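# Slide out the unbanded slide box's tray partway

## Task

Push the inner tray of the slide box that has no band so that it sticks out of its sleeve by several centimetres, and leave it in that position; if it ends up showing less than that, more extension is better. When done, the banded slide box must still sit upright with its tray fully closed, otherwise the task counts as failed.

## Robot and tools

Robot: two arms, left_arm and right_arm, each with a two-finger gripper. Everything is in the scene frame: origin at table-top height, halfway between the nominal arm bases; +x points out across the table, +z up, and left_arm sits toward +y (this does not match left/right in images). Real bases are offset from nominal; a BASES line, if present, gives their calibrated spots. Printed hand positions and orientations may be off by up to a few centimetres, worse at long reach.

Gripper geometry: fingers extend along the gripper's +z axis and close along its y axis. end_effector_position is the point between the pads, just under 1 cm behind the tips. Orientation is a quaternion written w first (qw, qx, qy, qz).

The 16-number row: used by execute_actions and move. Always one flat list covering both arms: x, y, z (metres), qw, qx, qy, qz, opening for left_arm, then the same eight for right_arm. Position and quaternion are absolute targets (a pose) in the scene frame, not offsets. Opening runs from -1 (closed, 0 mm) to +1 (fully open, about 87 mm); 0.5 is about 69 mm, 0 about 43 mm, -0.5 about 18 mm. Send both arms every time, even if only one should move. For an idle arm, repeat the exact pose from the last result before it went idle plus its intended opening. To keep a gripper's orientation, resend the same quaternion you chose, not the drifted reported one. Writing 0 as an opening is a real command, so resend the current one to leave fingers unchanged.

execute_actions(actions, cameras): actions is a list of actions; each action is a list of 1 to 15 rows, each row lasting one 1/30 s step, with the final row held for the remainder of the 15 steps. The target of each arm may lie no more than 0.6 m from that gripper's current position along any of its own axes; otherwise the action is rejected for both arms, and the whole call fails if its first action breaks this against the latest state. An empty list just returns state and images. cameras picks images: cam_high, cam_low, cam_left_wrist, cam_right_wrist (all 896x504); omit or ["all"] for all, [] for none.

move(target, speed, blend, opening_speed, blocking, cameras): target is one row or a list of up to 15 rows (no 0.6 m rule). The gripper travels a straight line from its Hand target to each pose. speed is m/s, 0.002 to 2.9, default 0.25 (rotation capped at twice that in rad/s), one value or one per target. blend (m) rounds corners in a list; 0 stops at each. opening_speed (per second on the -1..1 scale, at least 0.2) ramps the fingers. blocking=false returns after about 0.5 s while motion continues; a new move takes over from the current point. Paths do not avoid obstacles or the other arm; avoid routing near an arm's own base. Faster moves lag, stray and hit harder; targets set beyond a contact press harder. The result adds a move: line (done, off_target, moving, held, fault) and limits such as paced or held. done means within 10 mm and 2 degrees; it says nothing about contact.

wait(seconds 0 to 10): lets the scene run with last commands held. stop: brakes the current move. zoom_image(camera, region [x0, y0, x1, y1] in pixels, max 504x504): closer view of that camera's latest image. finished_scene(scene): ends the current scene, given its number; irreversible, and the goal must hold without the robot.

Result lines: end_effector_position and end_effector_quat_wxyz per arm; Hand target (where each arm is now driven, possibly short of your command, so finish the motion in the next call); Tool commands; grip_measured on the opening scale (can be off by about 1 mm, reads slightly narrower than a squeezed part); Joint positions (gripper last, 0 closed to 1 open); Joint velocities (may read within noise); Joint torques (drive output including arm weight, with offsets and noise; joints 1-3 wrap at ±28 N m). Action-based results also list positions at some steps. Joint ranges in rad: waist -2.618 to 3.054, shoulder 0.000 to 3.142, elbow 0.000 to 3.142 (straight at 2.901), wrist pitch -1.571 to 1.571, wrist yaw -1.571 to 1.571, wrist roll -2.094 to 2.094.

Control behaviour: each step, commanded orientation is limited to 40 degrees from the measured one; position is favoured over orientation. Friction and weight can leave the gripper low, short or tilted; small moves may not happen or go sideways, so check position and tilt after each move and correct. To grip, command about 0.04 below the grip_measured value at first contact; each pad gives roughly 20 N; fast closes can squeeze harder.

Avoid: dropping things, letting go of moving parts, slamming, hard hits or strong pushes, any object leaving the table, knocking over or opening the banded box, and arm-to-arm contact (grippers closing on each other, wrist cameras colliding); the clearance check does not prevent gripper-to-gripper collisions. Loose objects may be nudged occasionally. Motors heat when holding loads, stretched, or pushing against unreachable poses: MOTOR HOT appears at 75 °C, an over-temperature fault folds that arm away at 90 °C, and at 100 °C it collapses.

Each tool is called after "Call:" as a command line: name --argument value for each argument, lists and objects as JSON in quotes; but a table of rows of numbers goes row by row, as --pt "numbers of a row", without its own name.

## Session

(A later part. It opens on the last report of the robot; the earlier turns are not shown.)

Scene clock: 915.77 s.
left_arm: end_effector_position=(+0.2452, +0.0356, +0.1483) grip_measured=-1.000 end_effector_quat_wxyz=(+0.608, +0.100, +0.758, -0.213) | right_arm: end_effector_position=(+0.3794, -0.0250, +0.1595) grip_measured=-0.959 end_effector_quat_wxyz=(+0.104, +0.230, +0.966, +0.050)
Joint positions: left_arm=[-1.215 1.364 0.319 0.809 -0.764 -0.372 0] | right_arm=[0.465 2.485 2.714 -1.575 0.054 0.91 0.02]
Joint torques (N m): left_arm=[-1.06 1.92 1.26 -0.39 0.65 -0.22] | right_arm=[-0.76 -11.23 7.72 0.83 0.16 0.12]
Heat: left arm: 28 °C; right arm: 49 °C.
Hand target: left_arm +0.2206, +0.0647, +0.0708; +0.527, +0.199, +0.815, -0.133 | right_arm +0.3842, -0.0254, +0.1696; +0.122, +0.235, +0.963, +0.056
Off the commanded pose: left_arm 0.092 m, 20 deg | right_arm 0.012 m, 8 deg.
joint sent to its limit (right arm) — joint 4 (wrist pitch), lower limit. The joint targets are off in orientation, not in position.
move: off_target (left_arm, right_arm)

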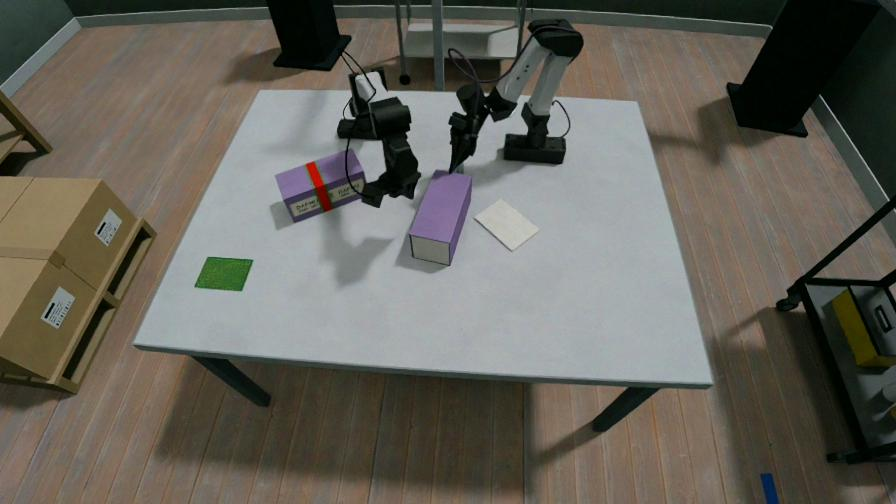

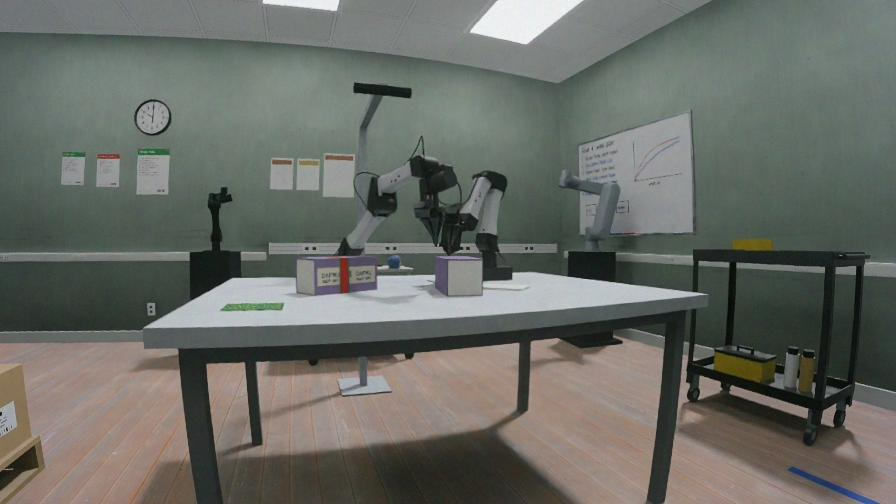

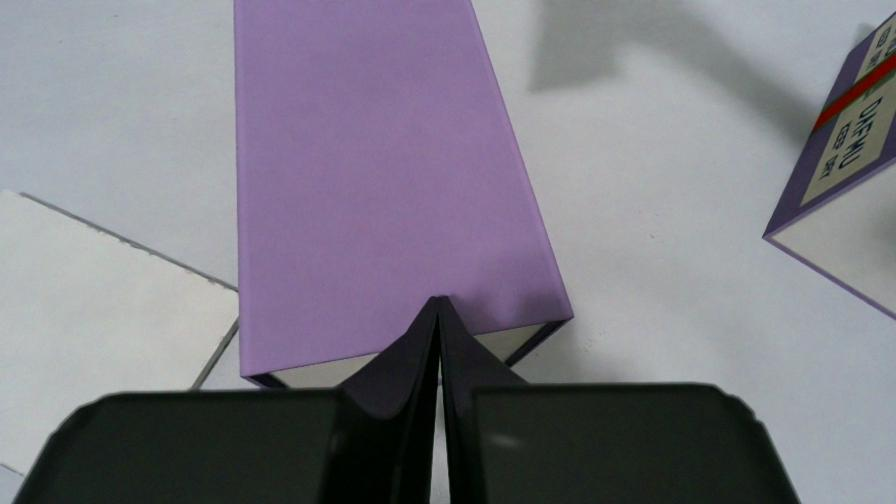

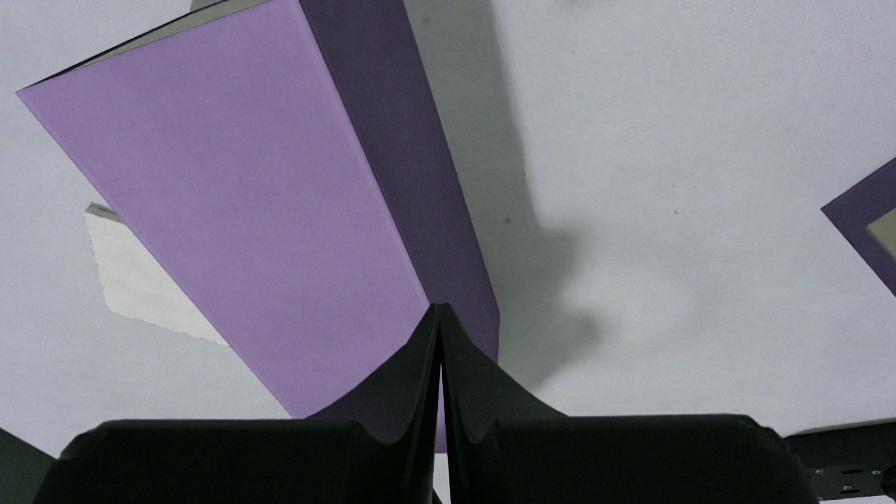

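Call:
move --pt "0.22 0.06 0.19 0.521 0.204 0.818 -0.130 -1 0.38 -0.025 0.18 0.06 0.23 0.97 0.0 -1" --pt "0.2 0.15 0.15 0.521 0.204 0.818 -0.130 -1 0.4 0.02 0.18 0.06 0.13 0.99 0.0 -1" --pt "0.2 0.15 0.15 0.521 0.204 0.818 -0.130 -1 0.42 0.02 0.03 0.06 0.13 0.99 0.0 -1" --pt "0.2 0.15 0.15 0.521 0.204 0.818 -0.130 -1 0.53 0.005 0.02 0.06 0.13 0.99 0.0 -1" --speed '[0.15,0.15,0.08,0.06]'

Call:
zoom_image --camera "cam_high" --region '[250, 90, 530, 330]'

Scene clock: 950.27 s.
left_arm: end_effector_position=(+0.2012, +0.1467, +0.1557) grip_measured=-1.000 end_effector_quat_wxyz=(+0.525, +0.200, +0.816, -0.136) | right_arm: end_effector_position=(+0.5556, +0.0447, +0.1253) grip_measured=-0.959 end_effector_quat_wxyz=(+0.342, +0.136, +0.898, +0.241)
Joint positions: left_arm=[-1.155 0.567 0.337 -0.302 -0.622 -0.343 0] | right_arm=[0.428 2.772 2.857 -0.794 -0.04 0.729 0.02]
Joint torques (N m): left_arm=[0.18 0.03 6.78 1.48 -0.06 -0.01] | right_arm=[-2.09 -6.38 0.81 0.42 0.64 -0.41]
Heat: left arm: 28 °C; right arm: 51 °C.
Hand target: left_arm +0.2001, +0.1498, +0.1501; +0.521, +0.204, +0.818, -0.130 | right_arm +0.5289, +0.0070, +0.0287; +0.255, +0.147, +0.946, +0.138
Off the commanded pose: left_arm 0.007 m, 1 deg | right_arm 0.115 m, 44 deg; orientation clipped.
elbow stopped short (right arm): the move would have taken joint 3 (elbow) straighter than the controller allows.
move: off_target (right_arm); limits=paced

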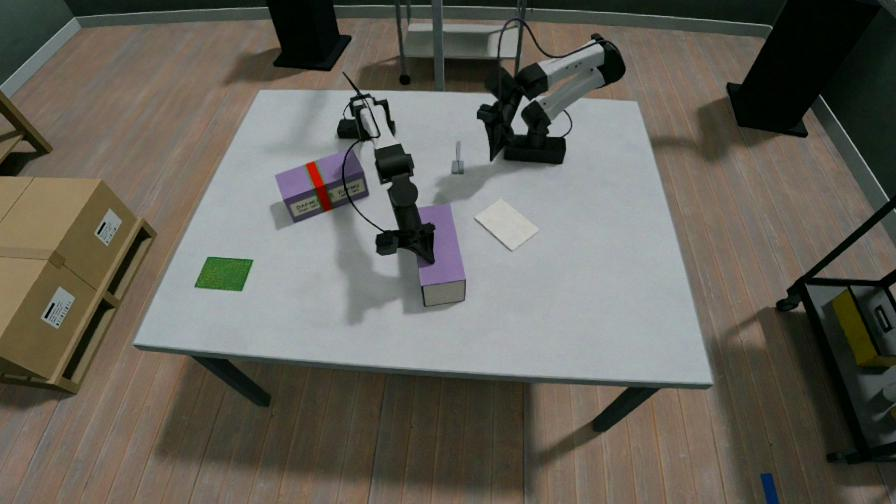

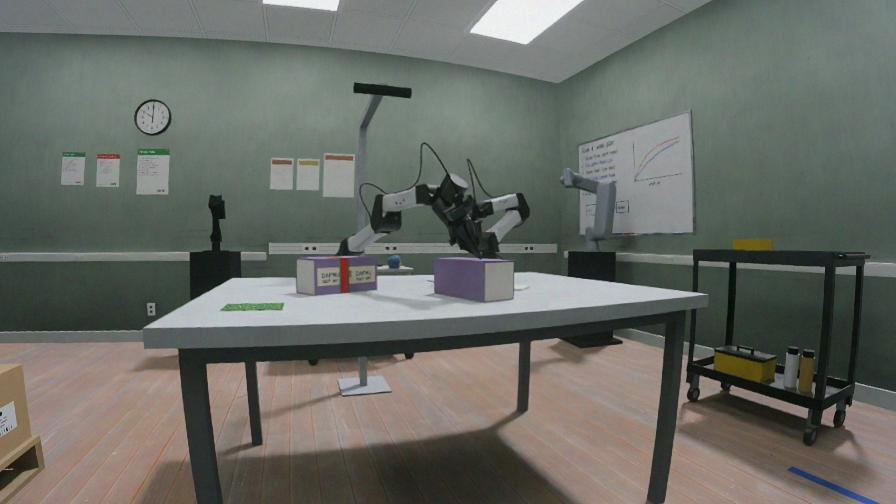

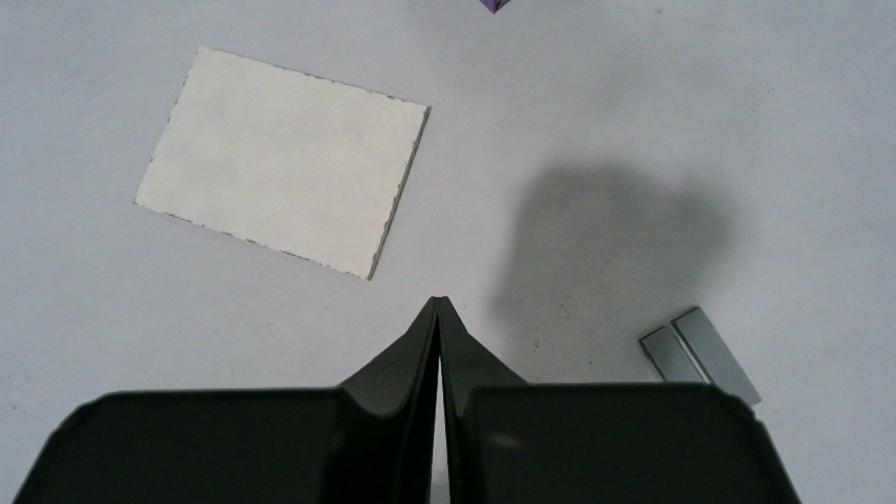

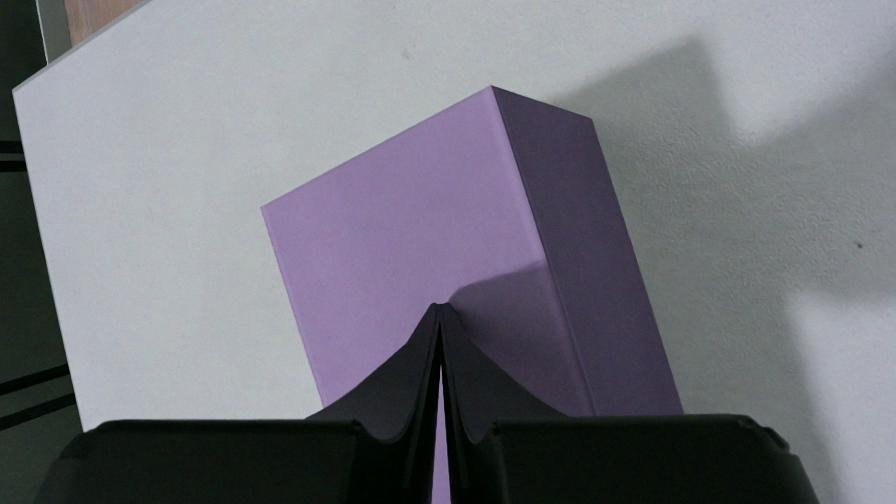

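Scaled by 1.800 (camera's finer frame: 1280x720).

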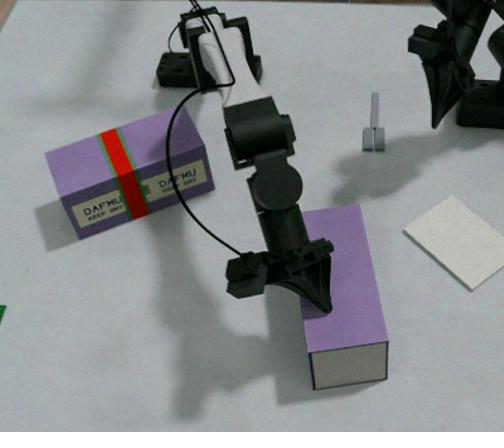

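Call:
move --target '[0.2,0.2,0.15,0.521,0.204,0.818,-0.130,-1,0.41,-0.13,-0.02,0.06,0.2,0.975,0.0,-1]' --speed 0.08

Call:
zoom_image --camera "cam_high" --region '[250, 90, 530, 330]'

Scene clock: 968.90 s.
left_arm: end_effector_position=(+0.2010, +0.1973, +0.1567) grip_measured=-1.000 end_effector_quat_wxyz=(+0.526, +0.200, +0.815, -0.135) | right_arm: end_effector_position=(+0.5185, -0.0607, +0.1196) grip_measured=-0.959 end_effector_quat_wxyz=(+0.284, +0.186, +0.923, +0.183)
Joint positions: left_arm=[-0.882 0.231 0.313 -0.539 -0.382 -0.192 0] | right_arm=[0.285 2.398 2.23 -0.716 -0.067 0.691 0.02]
Joint torques (N m): left_arm=[0.75 1.28 6.31 1.6 0.04 0.05] | right_arm=[-2.71 -4.03 -1.77 -2.05 0.83 -0.7]
Heat: left arm: 30 °C; right arm: 48 °C.
Hand target: left_arm +0.2001, +0.1999, +0.1501; +0.521, +0.204, +0.818, -0.130 | right_arm +0.4248, -0.1174, +0.0118; +0.086, +0.192, +0.977, +0.028
Off the commanded pose: left_arm 0.007 m, 1 deg | right_arm 0.190 m, 34 deg.
move: off_target (right_arm)

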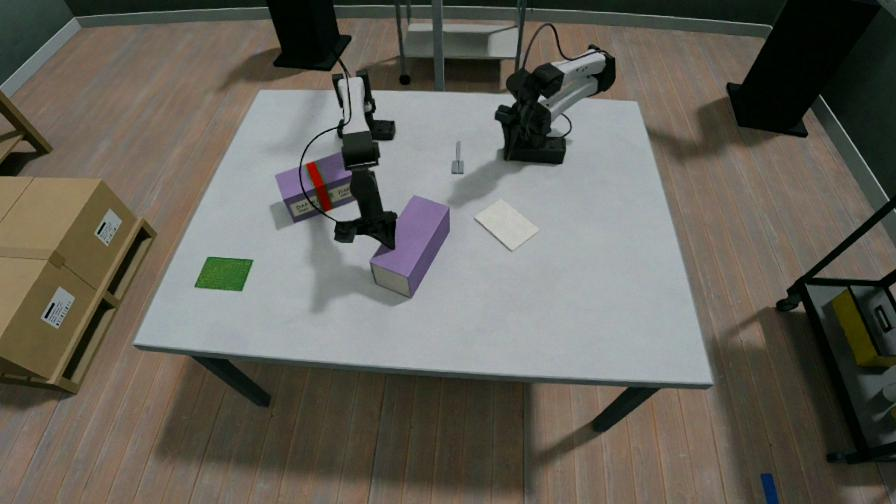

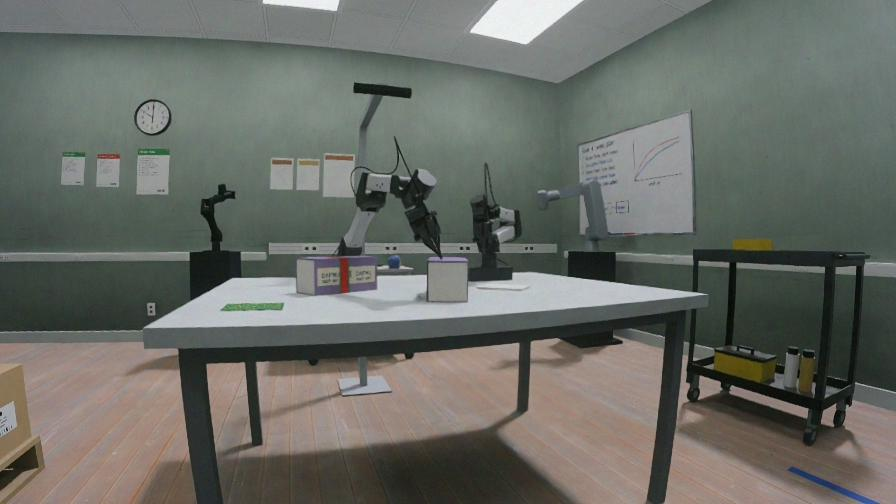

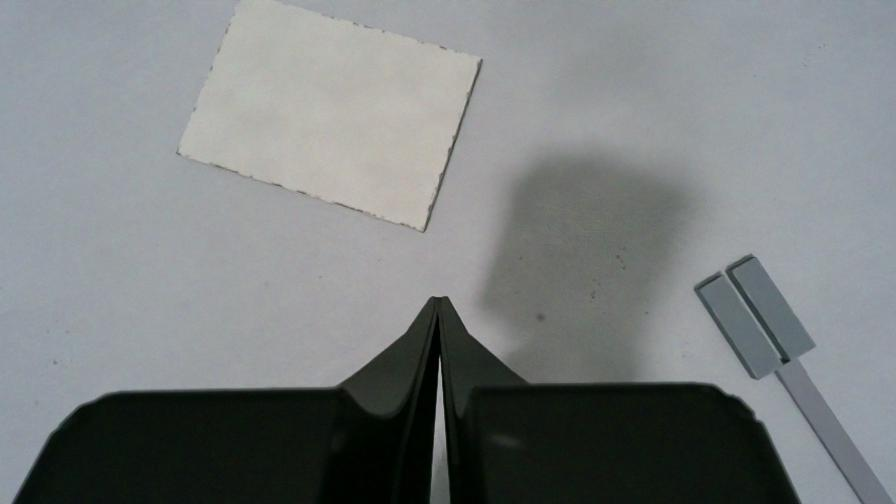

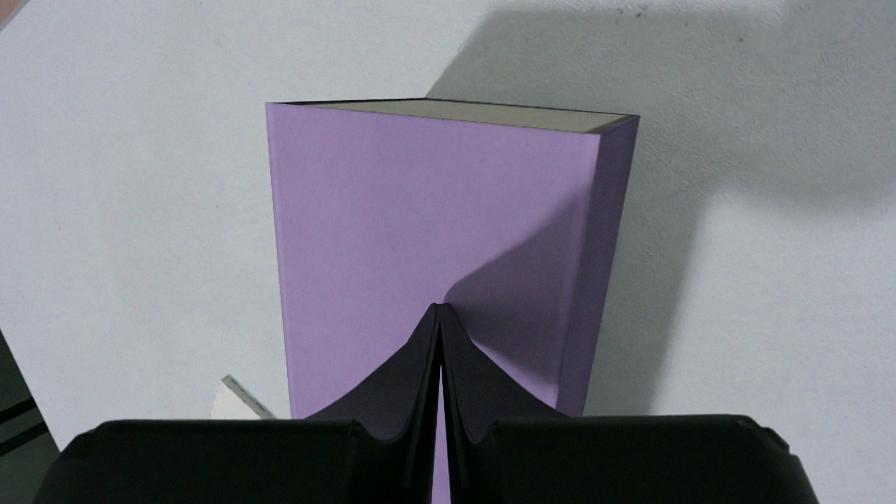

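Scaled by 1.800 (camera's finer frame: 1280x720).

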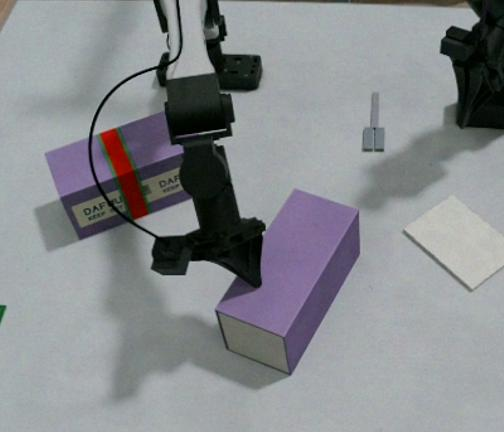

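Call:
move --target '[0.2,0.2,0.15,0.521,0.204,0.818,-0.130,-1,0.43,-0.235,-0.02,0.06,0.3,0.95,0.0,-1]' --speed 0.08

Call:
zoom_image --camera "cam_high" --region '[250, 90, 530, 330]'

Scene clock: 979.67 s.
left_arm: end_effector_position=(+0.2009, +0.1973, +0.1565) grip_measured=-1.000 end_effector_quat_wxyz=(+0.526, +0.201, +0.815, -0.135) | right_arm: end_effector_position=(+0.5134, -0.1684, +0.1190) grip_measured=-0.959 end_effector_quat_wxyz=(+0.241, +0.261, +0.916, +0.186)
Joint positions: left_arm=[-0.882 0.231 0.313 -0.54 -0.38 -0.19 0] | right_arm=[0.07 2.348 2.167 -0.796 -0.187 0.666 0.02]
Joint torques (N m): left_arm=[0.92 1.47 6.52 1.59 -0.02 -0.03] | right_arm=[-3.77 -2.06 -2.13 -1.13 1.67 -0.86]
Heat: left arm: 30 °C; right arm: 45 °C.
Hand target: left_arm +0.2001, +0.1999, +0.1500; +0.521, +0.204, +0.818, -0.130 | right_arm +0.4300, -0.2248, +0.0094; +0.072, +0.284, +0.956, +0.024
Off the commanded pose: left_arm 0.007 m, 1 deg | right_arm 0.175 m, 30 deg.
move: off_target (right_arm)

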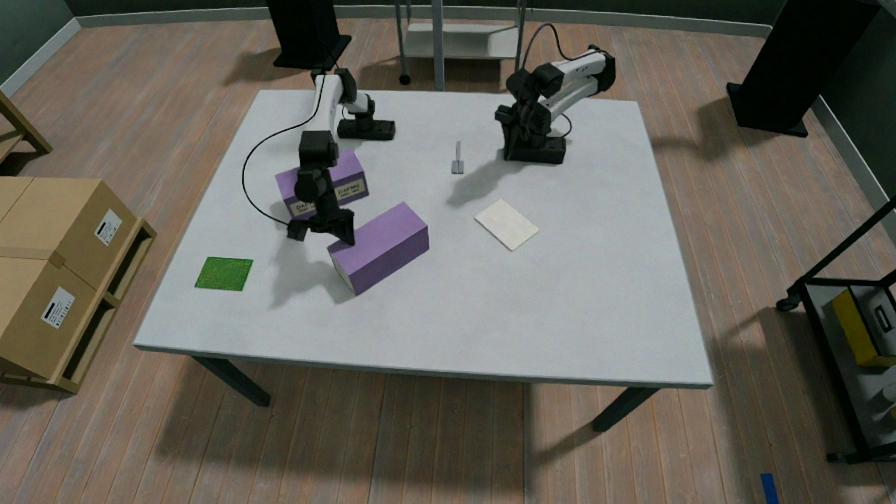

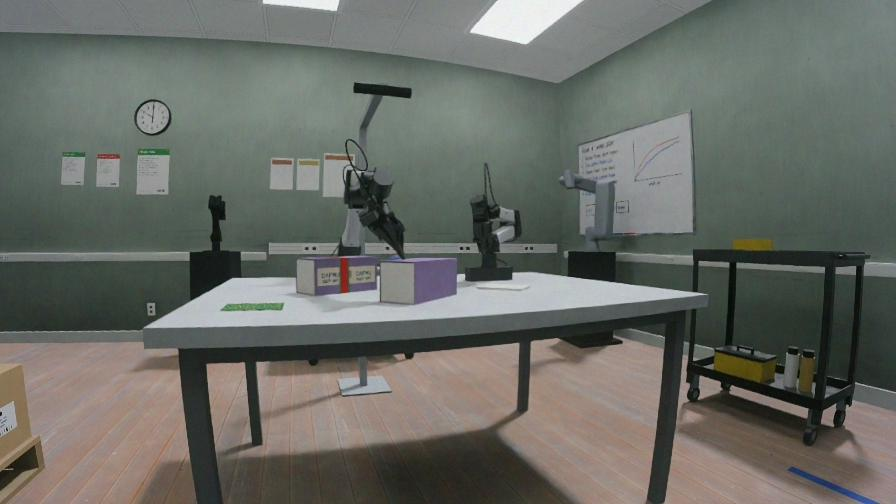

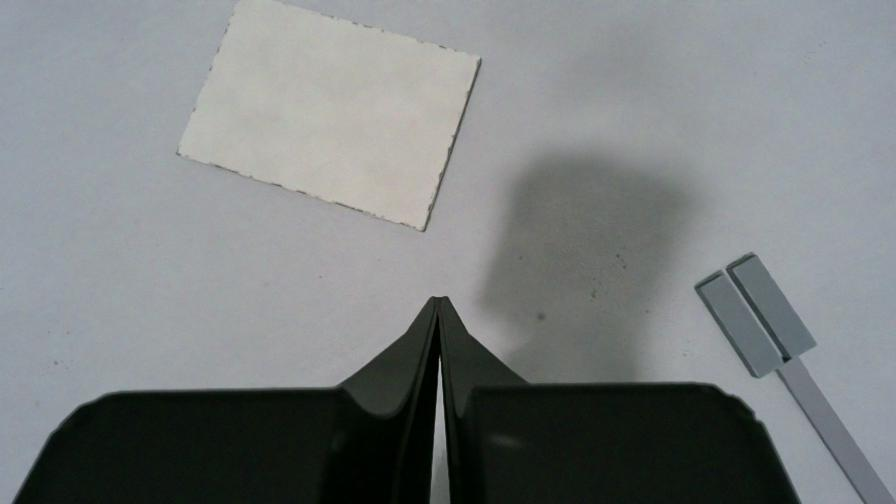

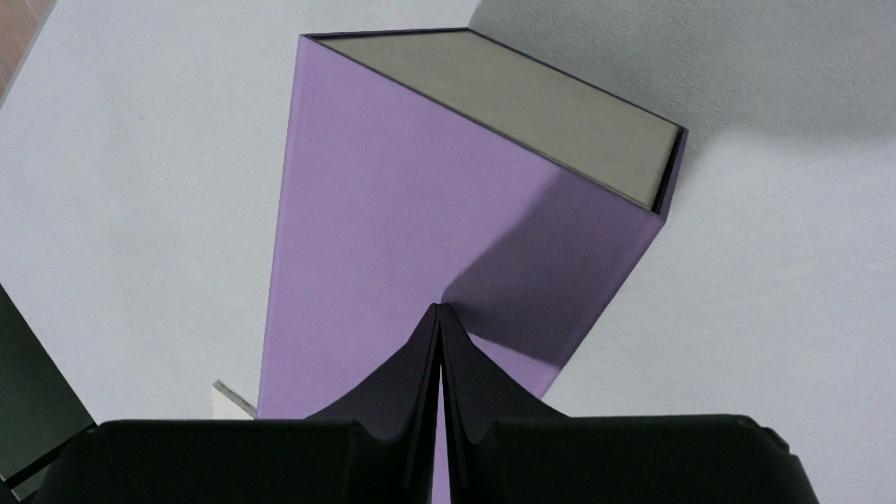

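Scaled by 1.800 (camera's finer frame: 1280x720).

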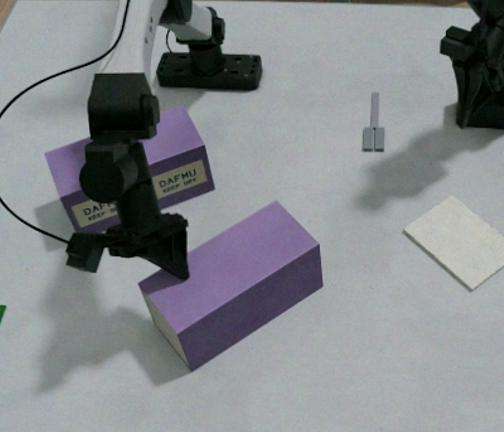

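Call:
move --pt "0.28 0.09 0.12 0.4943 0.3294 0.776 -0.2098 -1 0.43 -0.235 -0.02 0.06 0.3 0.95 0.0 -1" --pt "0.35 0.0 0.05 0.4943 0.3294 0.776 -0.2098 -1 0.43 -0.235 -0.02 0.06 0.3 0.95 0.0 -1" --speed 0.2

Call:
zoom_image --camera "cam_high" --region '[250, 90, 530, 330]'

Scene clock: 998.93 s.
left_arm: end_effector_position=(+0.3459, +0.0067, +0.0486) grip_measured=-1.000 end_effector_quat_wxyz=(+0.488, +0.332, +0.780, -0.208) | right_arm: end_effector_position=(+0.5126, -0.1696, +0.1190) grip_measured=-0.959 end_effector_quat_wxyz=(+0.243, +0.253, +0.918, +0.184)
Joint positions: left_arm=[-0.746 1.892 0.636 0.804 0.025 0.011 0] | right_arm=[0.069 2.345 2.164 -0.796 -0.187 0.648 0.02]
Joint torques (N m): left_arm=[-0.5 -6.26 7.02 1.88 0.02 -0.09] | right_arm=[-3.58 -1.99 -2.15 -1.11 1.73 -0.66]
Heat: left arm: 30 °C; right arm: 41 °C.
Hand target: left_arm +0.3497, +0.0001, +0.0502; +0.494, +0.330, +0.776, -0.210 | right_arm +0.4296, -0.2253, +0.0093; +0.073, +0.283, +0.956, +0.021
Off the commanded pose: left_arm 0.008 m, 1 deg | right_arm 0.174 m, 31 deg.
move: off_target (right_arm)

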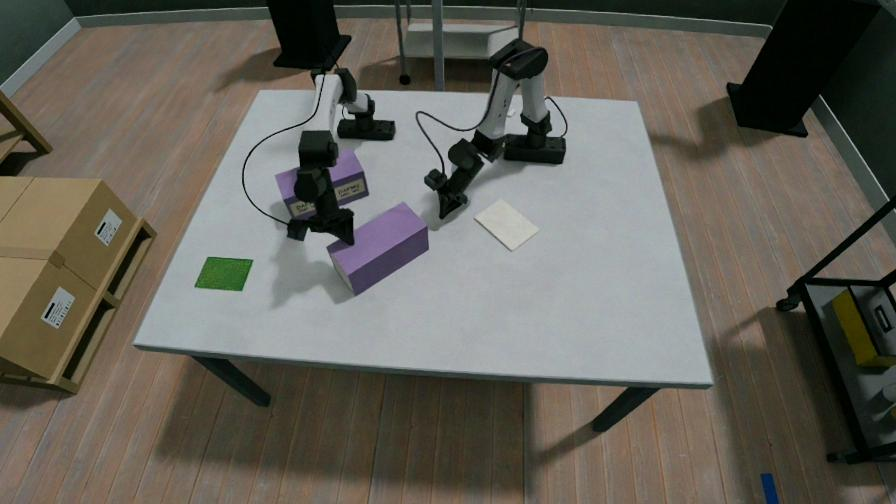

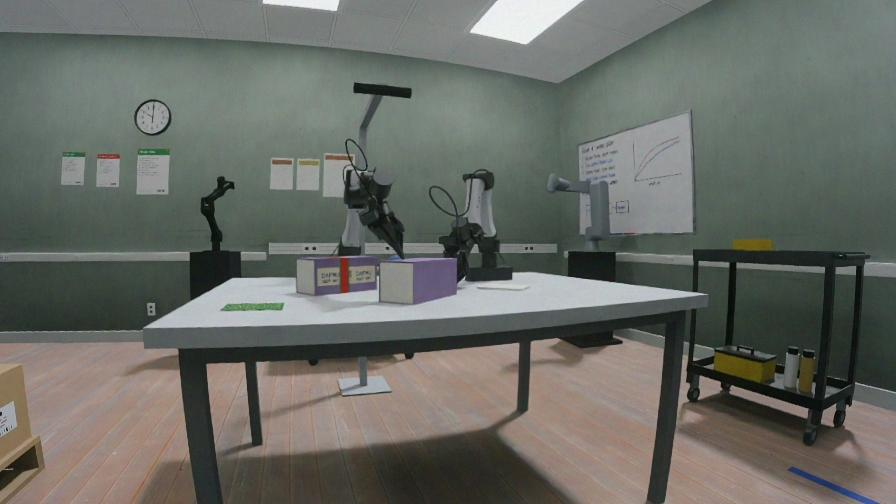

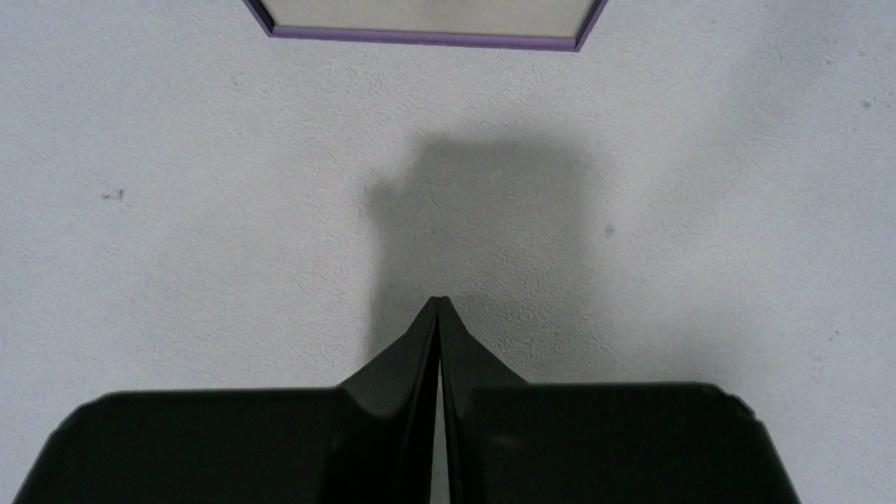

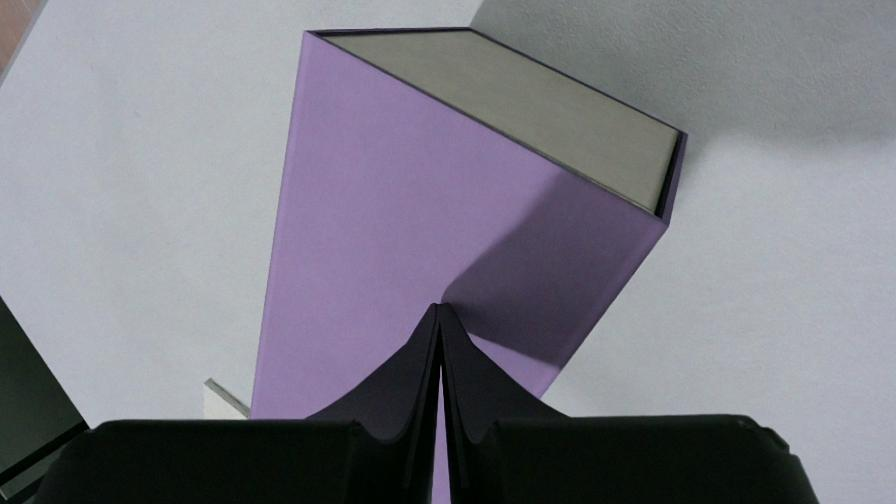

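Scaled by 1.800 (camera's finer frame: 1280x720).

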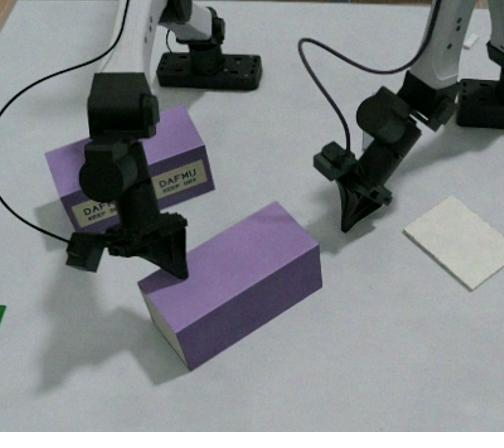

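Call:
move --pt "0.437 -0.076 0.05 0.49 0.335 0.772 -0.218 -1 0.43 -0.2 -0.04 0.06 0.3 0.95 0.0 -1" --pt "0.495 -0.139 0.05 0.49 0.335 0.772 -0.218 -1 0.41 -0.08 -0.05 0.06 0.3 0.95 0.0 -1" --speed '[0.1,0.05]'

Call:
zoom_image --camera "cam_high" --region '[250, 90, 530, 330]'

Scene clock: 1015.77 s.
left_arm: end_effector_position=(+0.4634, -0.1037, +0.0541) grip_measured=-1.000 end_effector_quat_wxyz=(+0.481, +0.334, +0.783, -0.213) | right_arm: end_effector_position=(+0.5604, -0.1636, +0.1288) grip_measured=-0.959 end_effector_quat_wxyz=(+0.365, +0.344, +0.859, +0.100)
Joint positions: left_arm=[-0.732 2.309 1.425 0.42 0.05 0.011 0] | right_arm=[0.171 2.375 2.189 -0.626 0.187 0.841 0.021]
Joint torques (N m): left_arm=[0.17 -14.06 6.82 1.76 0.07 -0.04] | right_arm=[-0.65 -11.1 5.74 1.5 0.01 -0.01]
Heat: left arm: 31 °C; right arm: 39 °C.
Hand target: left_arm +0.4629, -0.1032, +0.0535; +0.480, +0.334, +0.783, -0.213 | right_arm +0.5541, -0.1634, +0.1187; +0.349, +0.343, +0.867, +0.093
Off the commanded pose: left_arm 0.048 m, 2 deg | right_arm 0.248 m, 39 deg.
move: held (left_arm, right_arm; a check stopped the path); path passed 1 of 2 targets; limits=held
pose unreachable (left arm): on one or more control steps of this call, first in action 0 (counted from 0), this arm could not follow its commanded pose, so it was not sent that pose on those steps. It may still have moved: this result reports where it is.
cause: moving toward the commanded pose would bring a part of the arm too close to another arm (this arm's wrist camera and the right arm's wrist (the part past joint 4), at the place that arm was heading or pushing toward when its own hold began).
pose unreachable (right arm): on one or more control steps of this call, first in action 0 (counted from 0), this arm could not follow its commanded pose, so it was not sent that pose on those steps. It may still have moved: this result reports where it is.
cause: moving toward the commanded pose would bring a part of the arm too close to another arm (this arm's wrist (the part past joint 4) and the left arm's wrist camera, along the way the arms are being sent, or toward where that arm still pushes).

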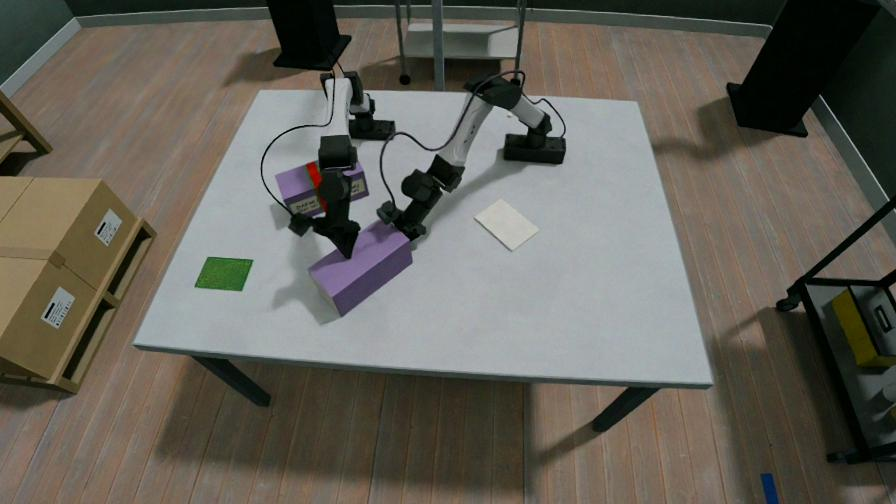

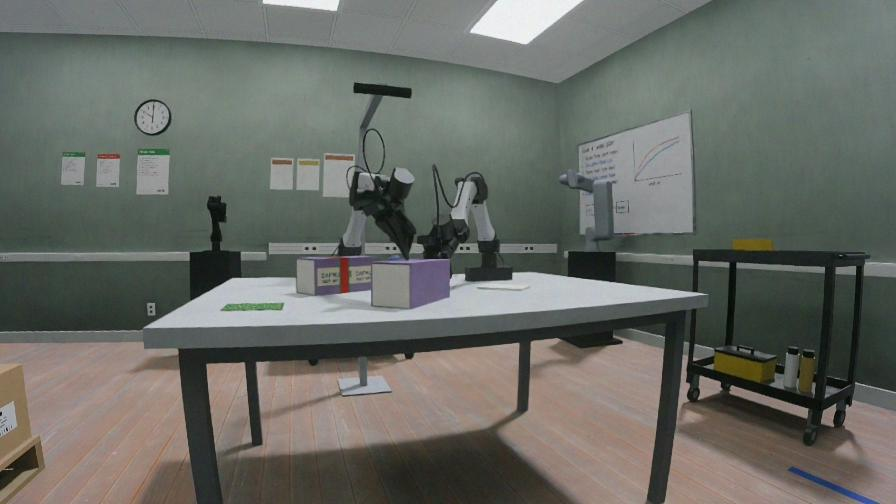

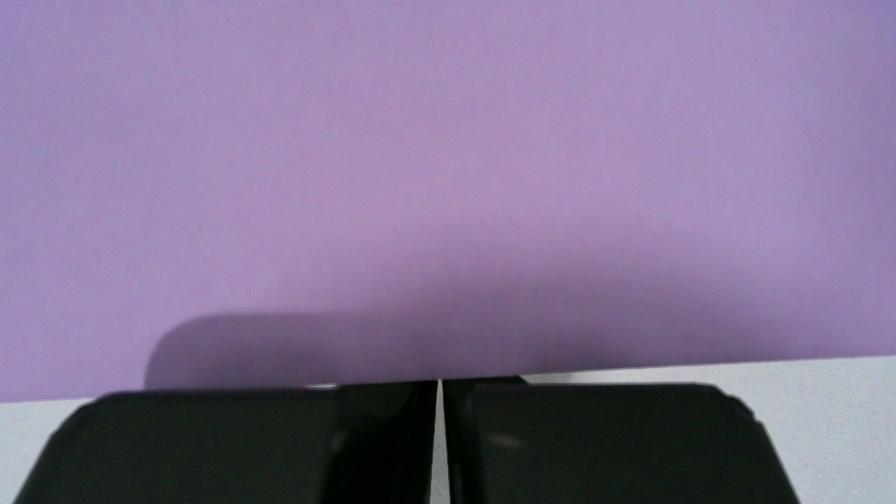

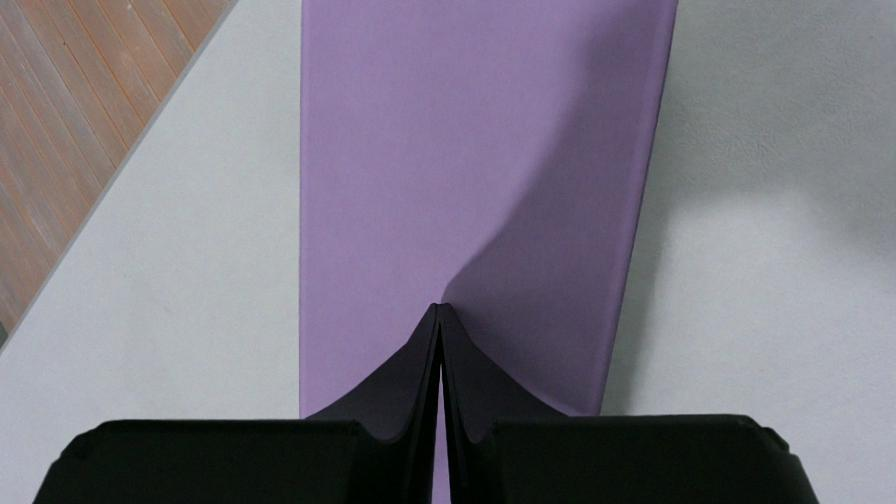

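Scaled by 1.800 (camera's finer frame: 1280x720).

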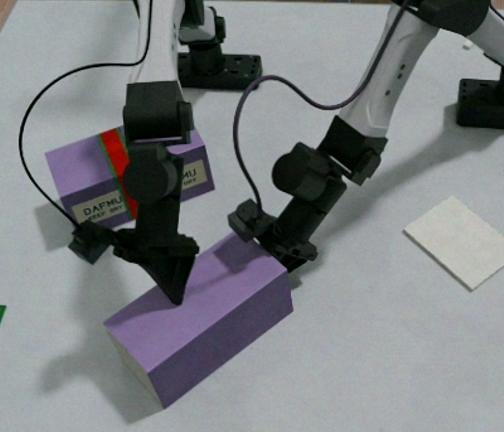

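Call:
move --pt "0.35 0.0 0.06 0.49 0.335 0.772 -0.218 -1 0.56 -0.165 0.165 0.3 0.3 0.88 0.1 -1" --pt "0.30 0.06 0.07 0.49 0.335 0.772 -0.218 -1 0.588 -0.19 0.17 0.3 0.3 0.88 0.1 -1" --pt "0.30 0.06 0.07 0.49 0.335 0.772 -0.218 -1 0.57 -0.185 0.0 0.06 0.3 0.95 0.0 -1" --pt "0.30 0.06 0.07 0.49 0.335 0.772 -0.218 -1 0.41 -0.1 -0.04 0.06 0.3 0.95 0.0 -1" --speed '[0.15,0.15,0.1,0.08]'

Call:
zoom_image --camera "cam_high" --region '[250, 90, 530, 330]'

Scene clock: 1044.77 s.
left_arm: end_effector_position=(+0.3001, +0.0578, +0.0644) grip_measured=-1.000 end_effector_quat_wxyz=(+0.485, +0.334, +0.779, -0.217) | right_arm: end_effector_position=(+0.5527, -0.0915, +0.1187) grip_measured=-0.959 end_effector_quat_wxyz=(+0.319, +0.332, +0.875, +0.147)
Joint positions: left_arm=[-0.713 1.614 0.375 0.787 0.072 0.02 0] | right_arm=[0.264 2.467 2.334 -0.727 0.117 0.929 0.021]
Joint torques (N m): left_arm=[0.85 -8.44 4.66 1.72 0.18 0.05] | right_arm=[1.52 -3.26 -2.5 -2.26 -0.45 -0.38]
Heat: left arm: 33 °C; right arm: 46 °C.
Hand target: left_arm +0.3000, +0.0599, +0.0697; +0.491, +0.336, +0.774, -0.218 | right_arm +0.4356, -0.0984, -0.0033; +0.085, +0.307, +0.948, +0.018
Off the commanded pose: left_arm 0.006 m, 1 deg | right_arm 0.214 m, 36 deg.
elbow stopped short (right arm): the move would have taken joint 3 (elbow) straighter than the controller allows.
move: off_target (right_arm); limits=paced

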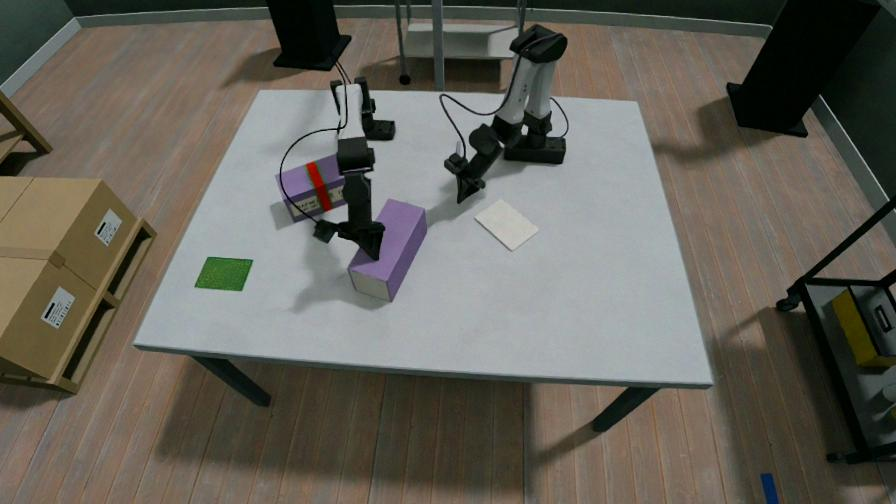

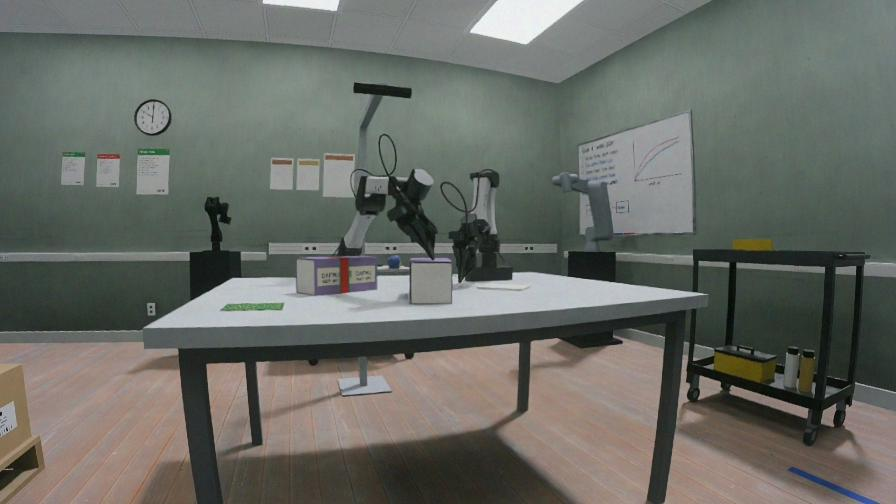

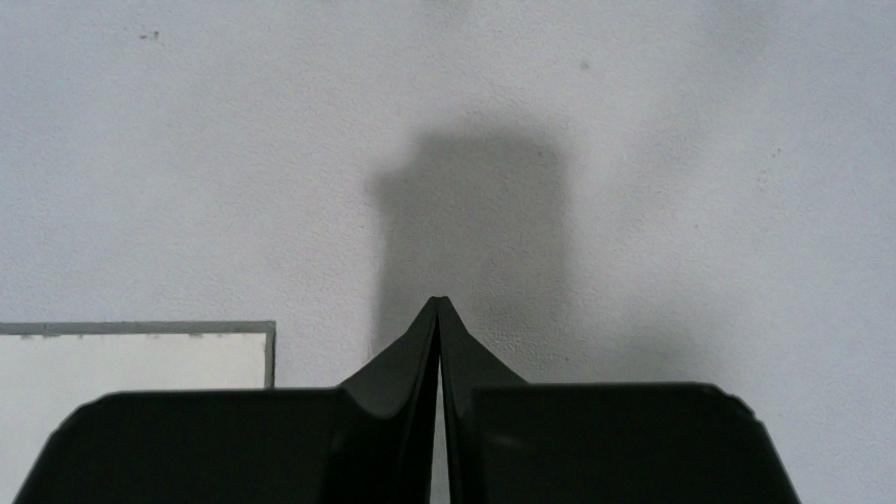

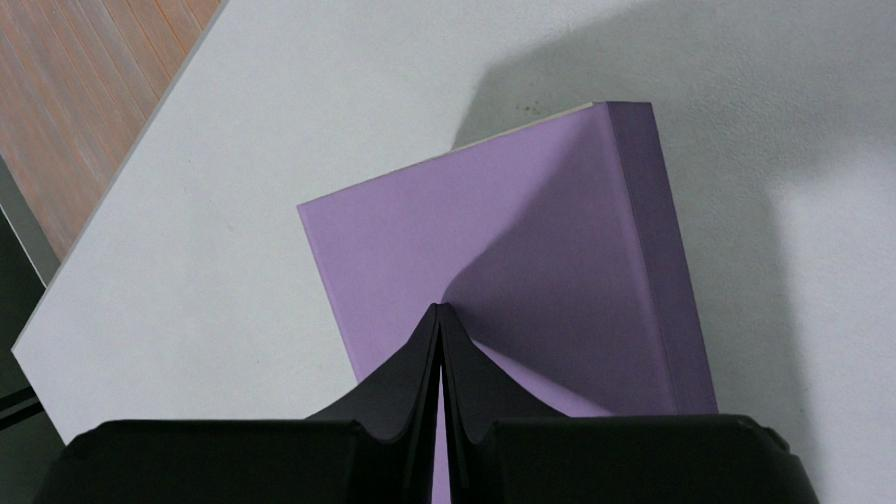

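Scaled by 1.800 (camera's finer frame: 1280x720).

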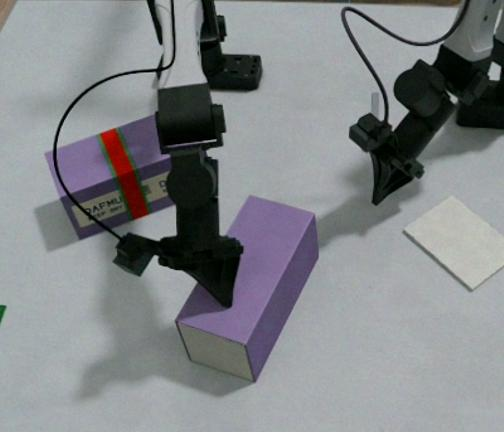

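Call:
zoom_image --camera "cam_right_wrist" --region '[280, 80, 680, 300]'

Call:
zoom_image --camera "cam_high" --region '[335, 230, 435, 310]'

Scaled by 1.260 (camera's finer frame: 1280x720).

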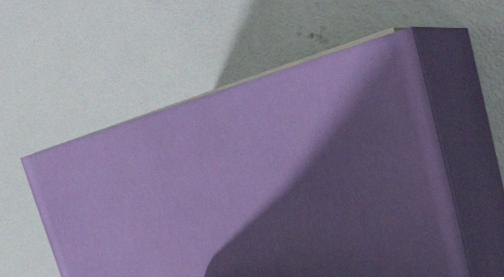

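Scaled by 5.040 (camera's finer frame: 1280x720).

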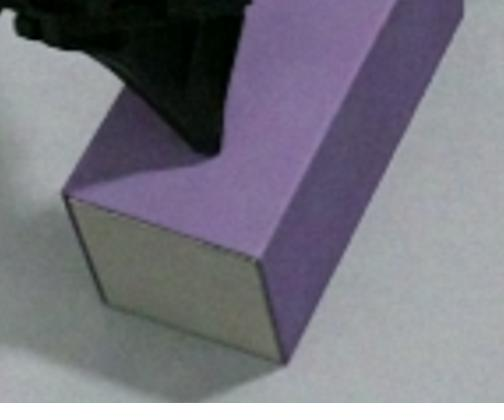

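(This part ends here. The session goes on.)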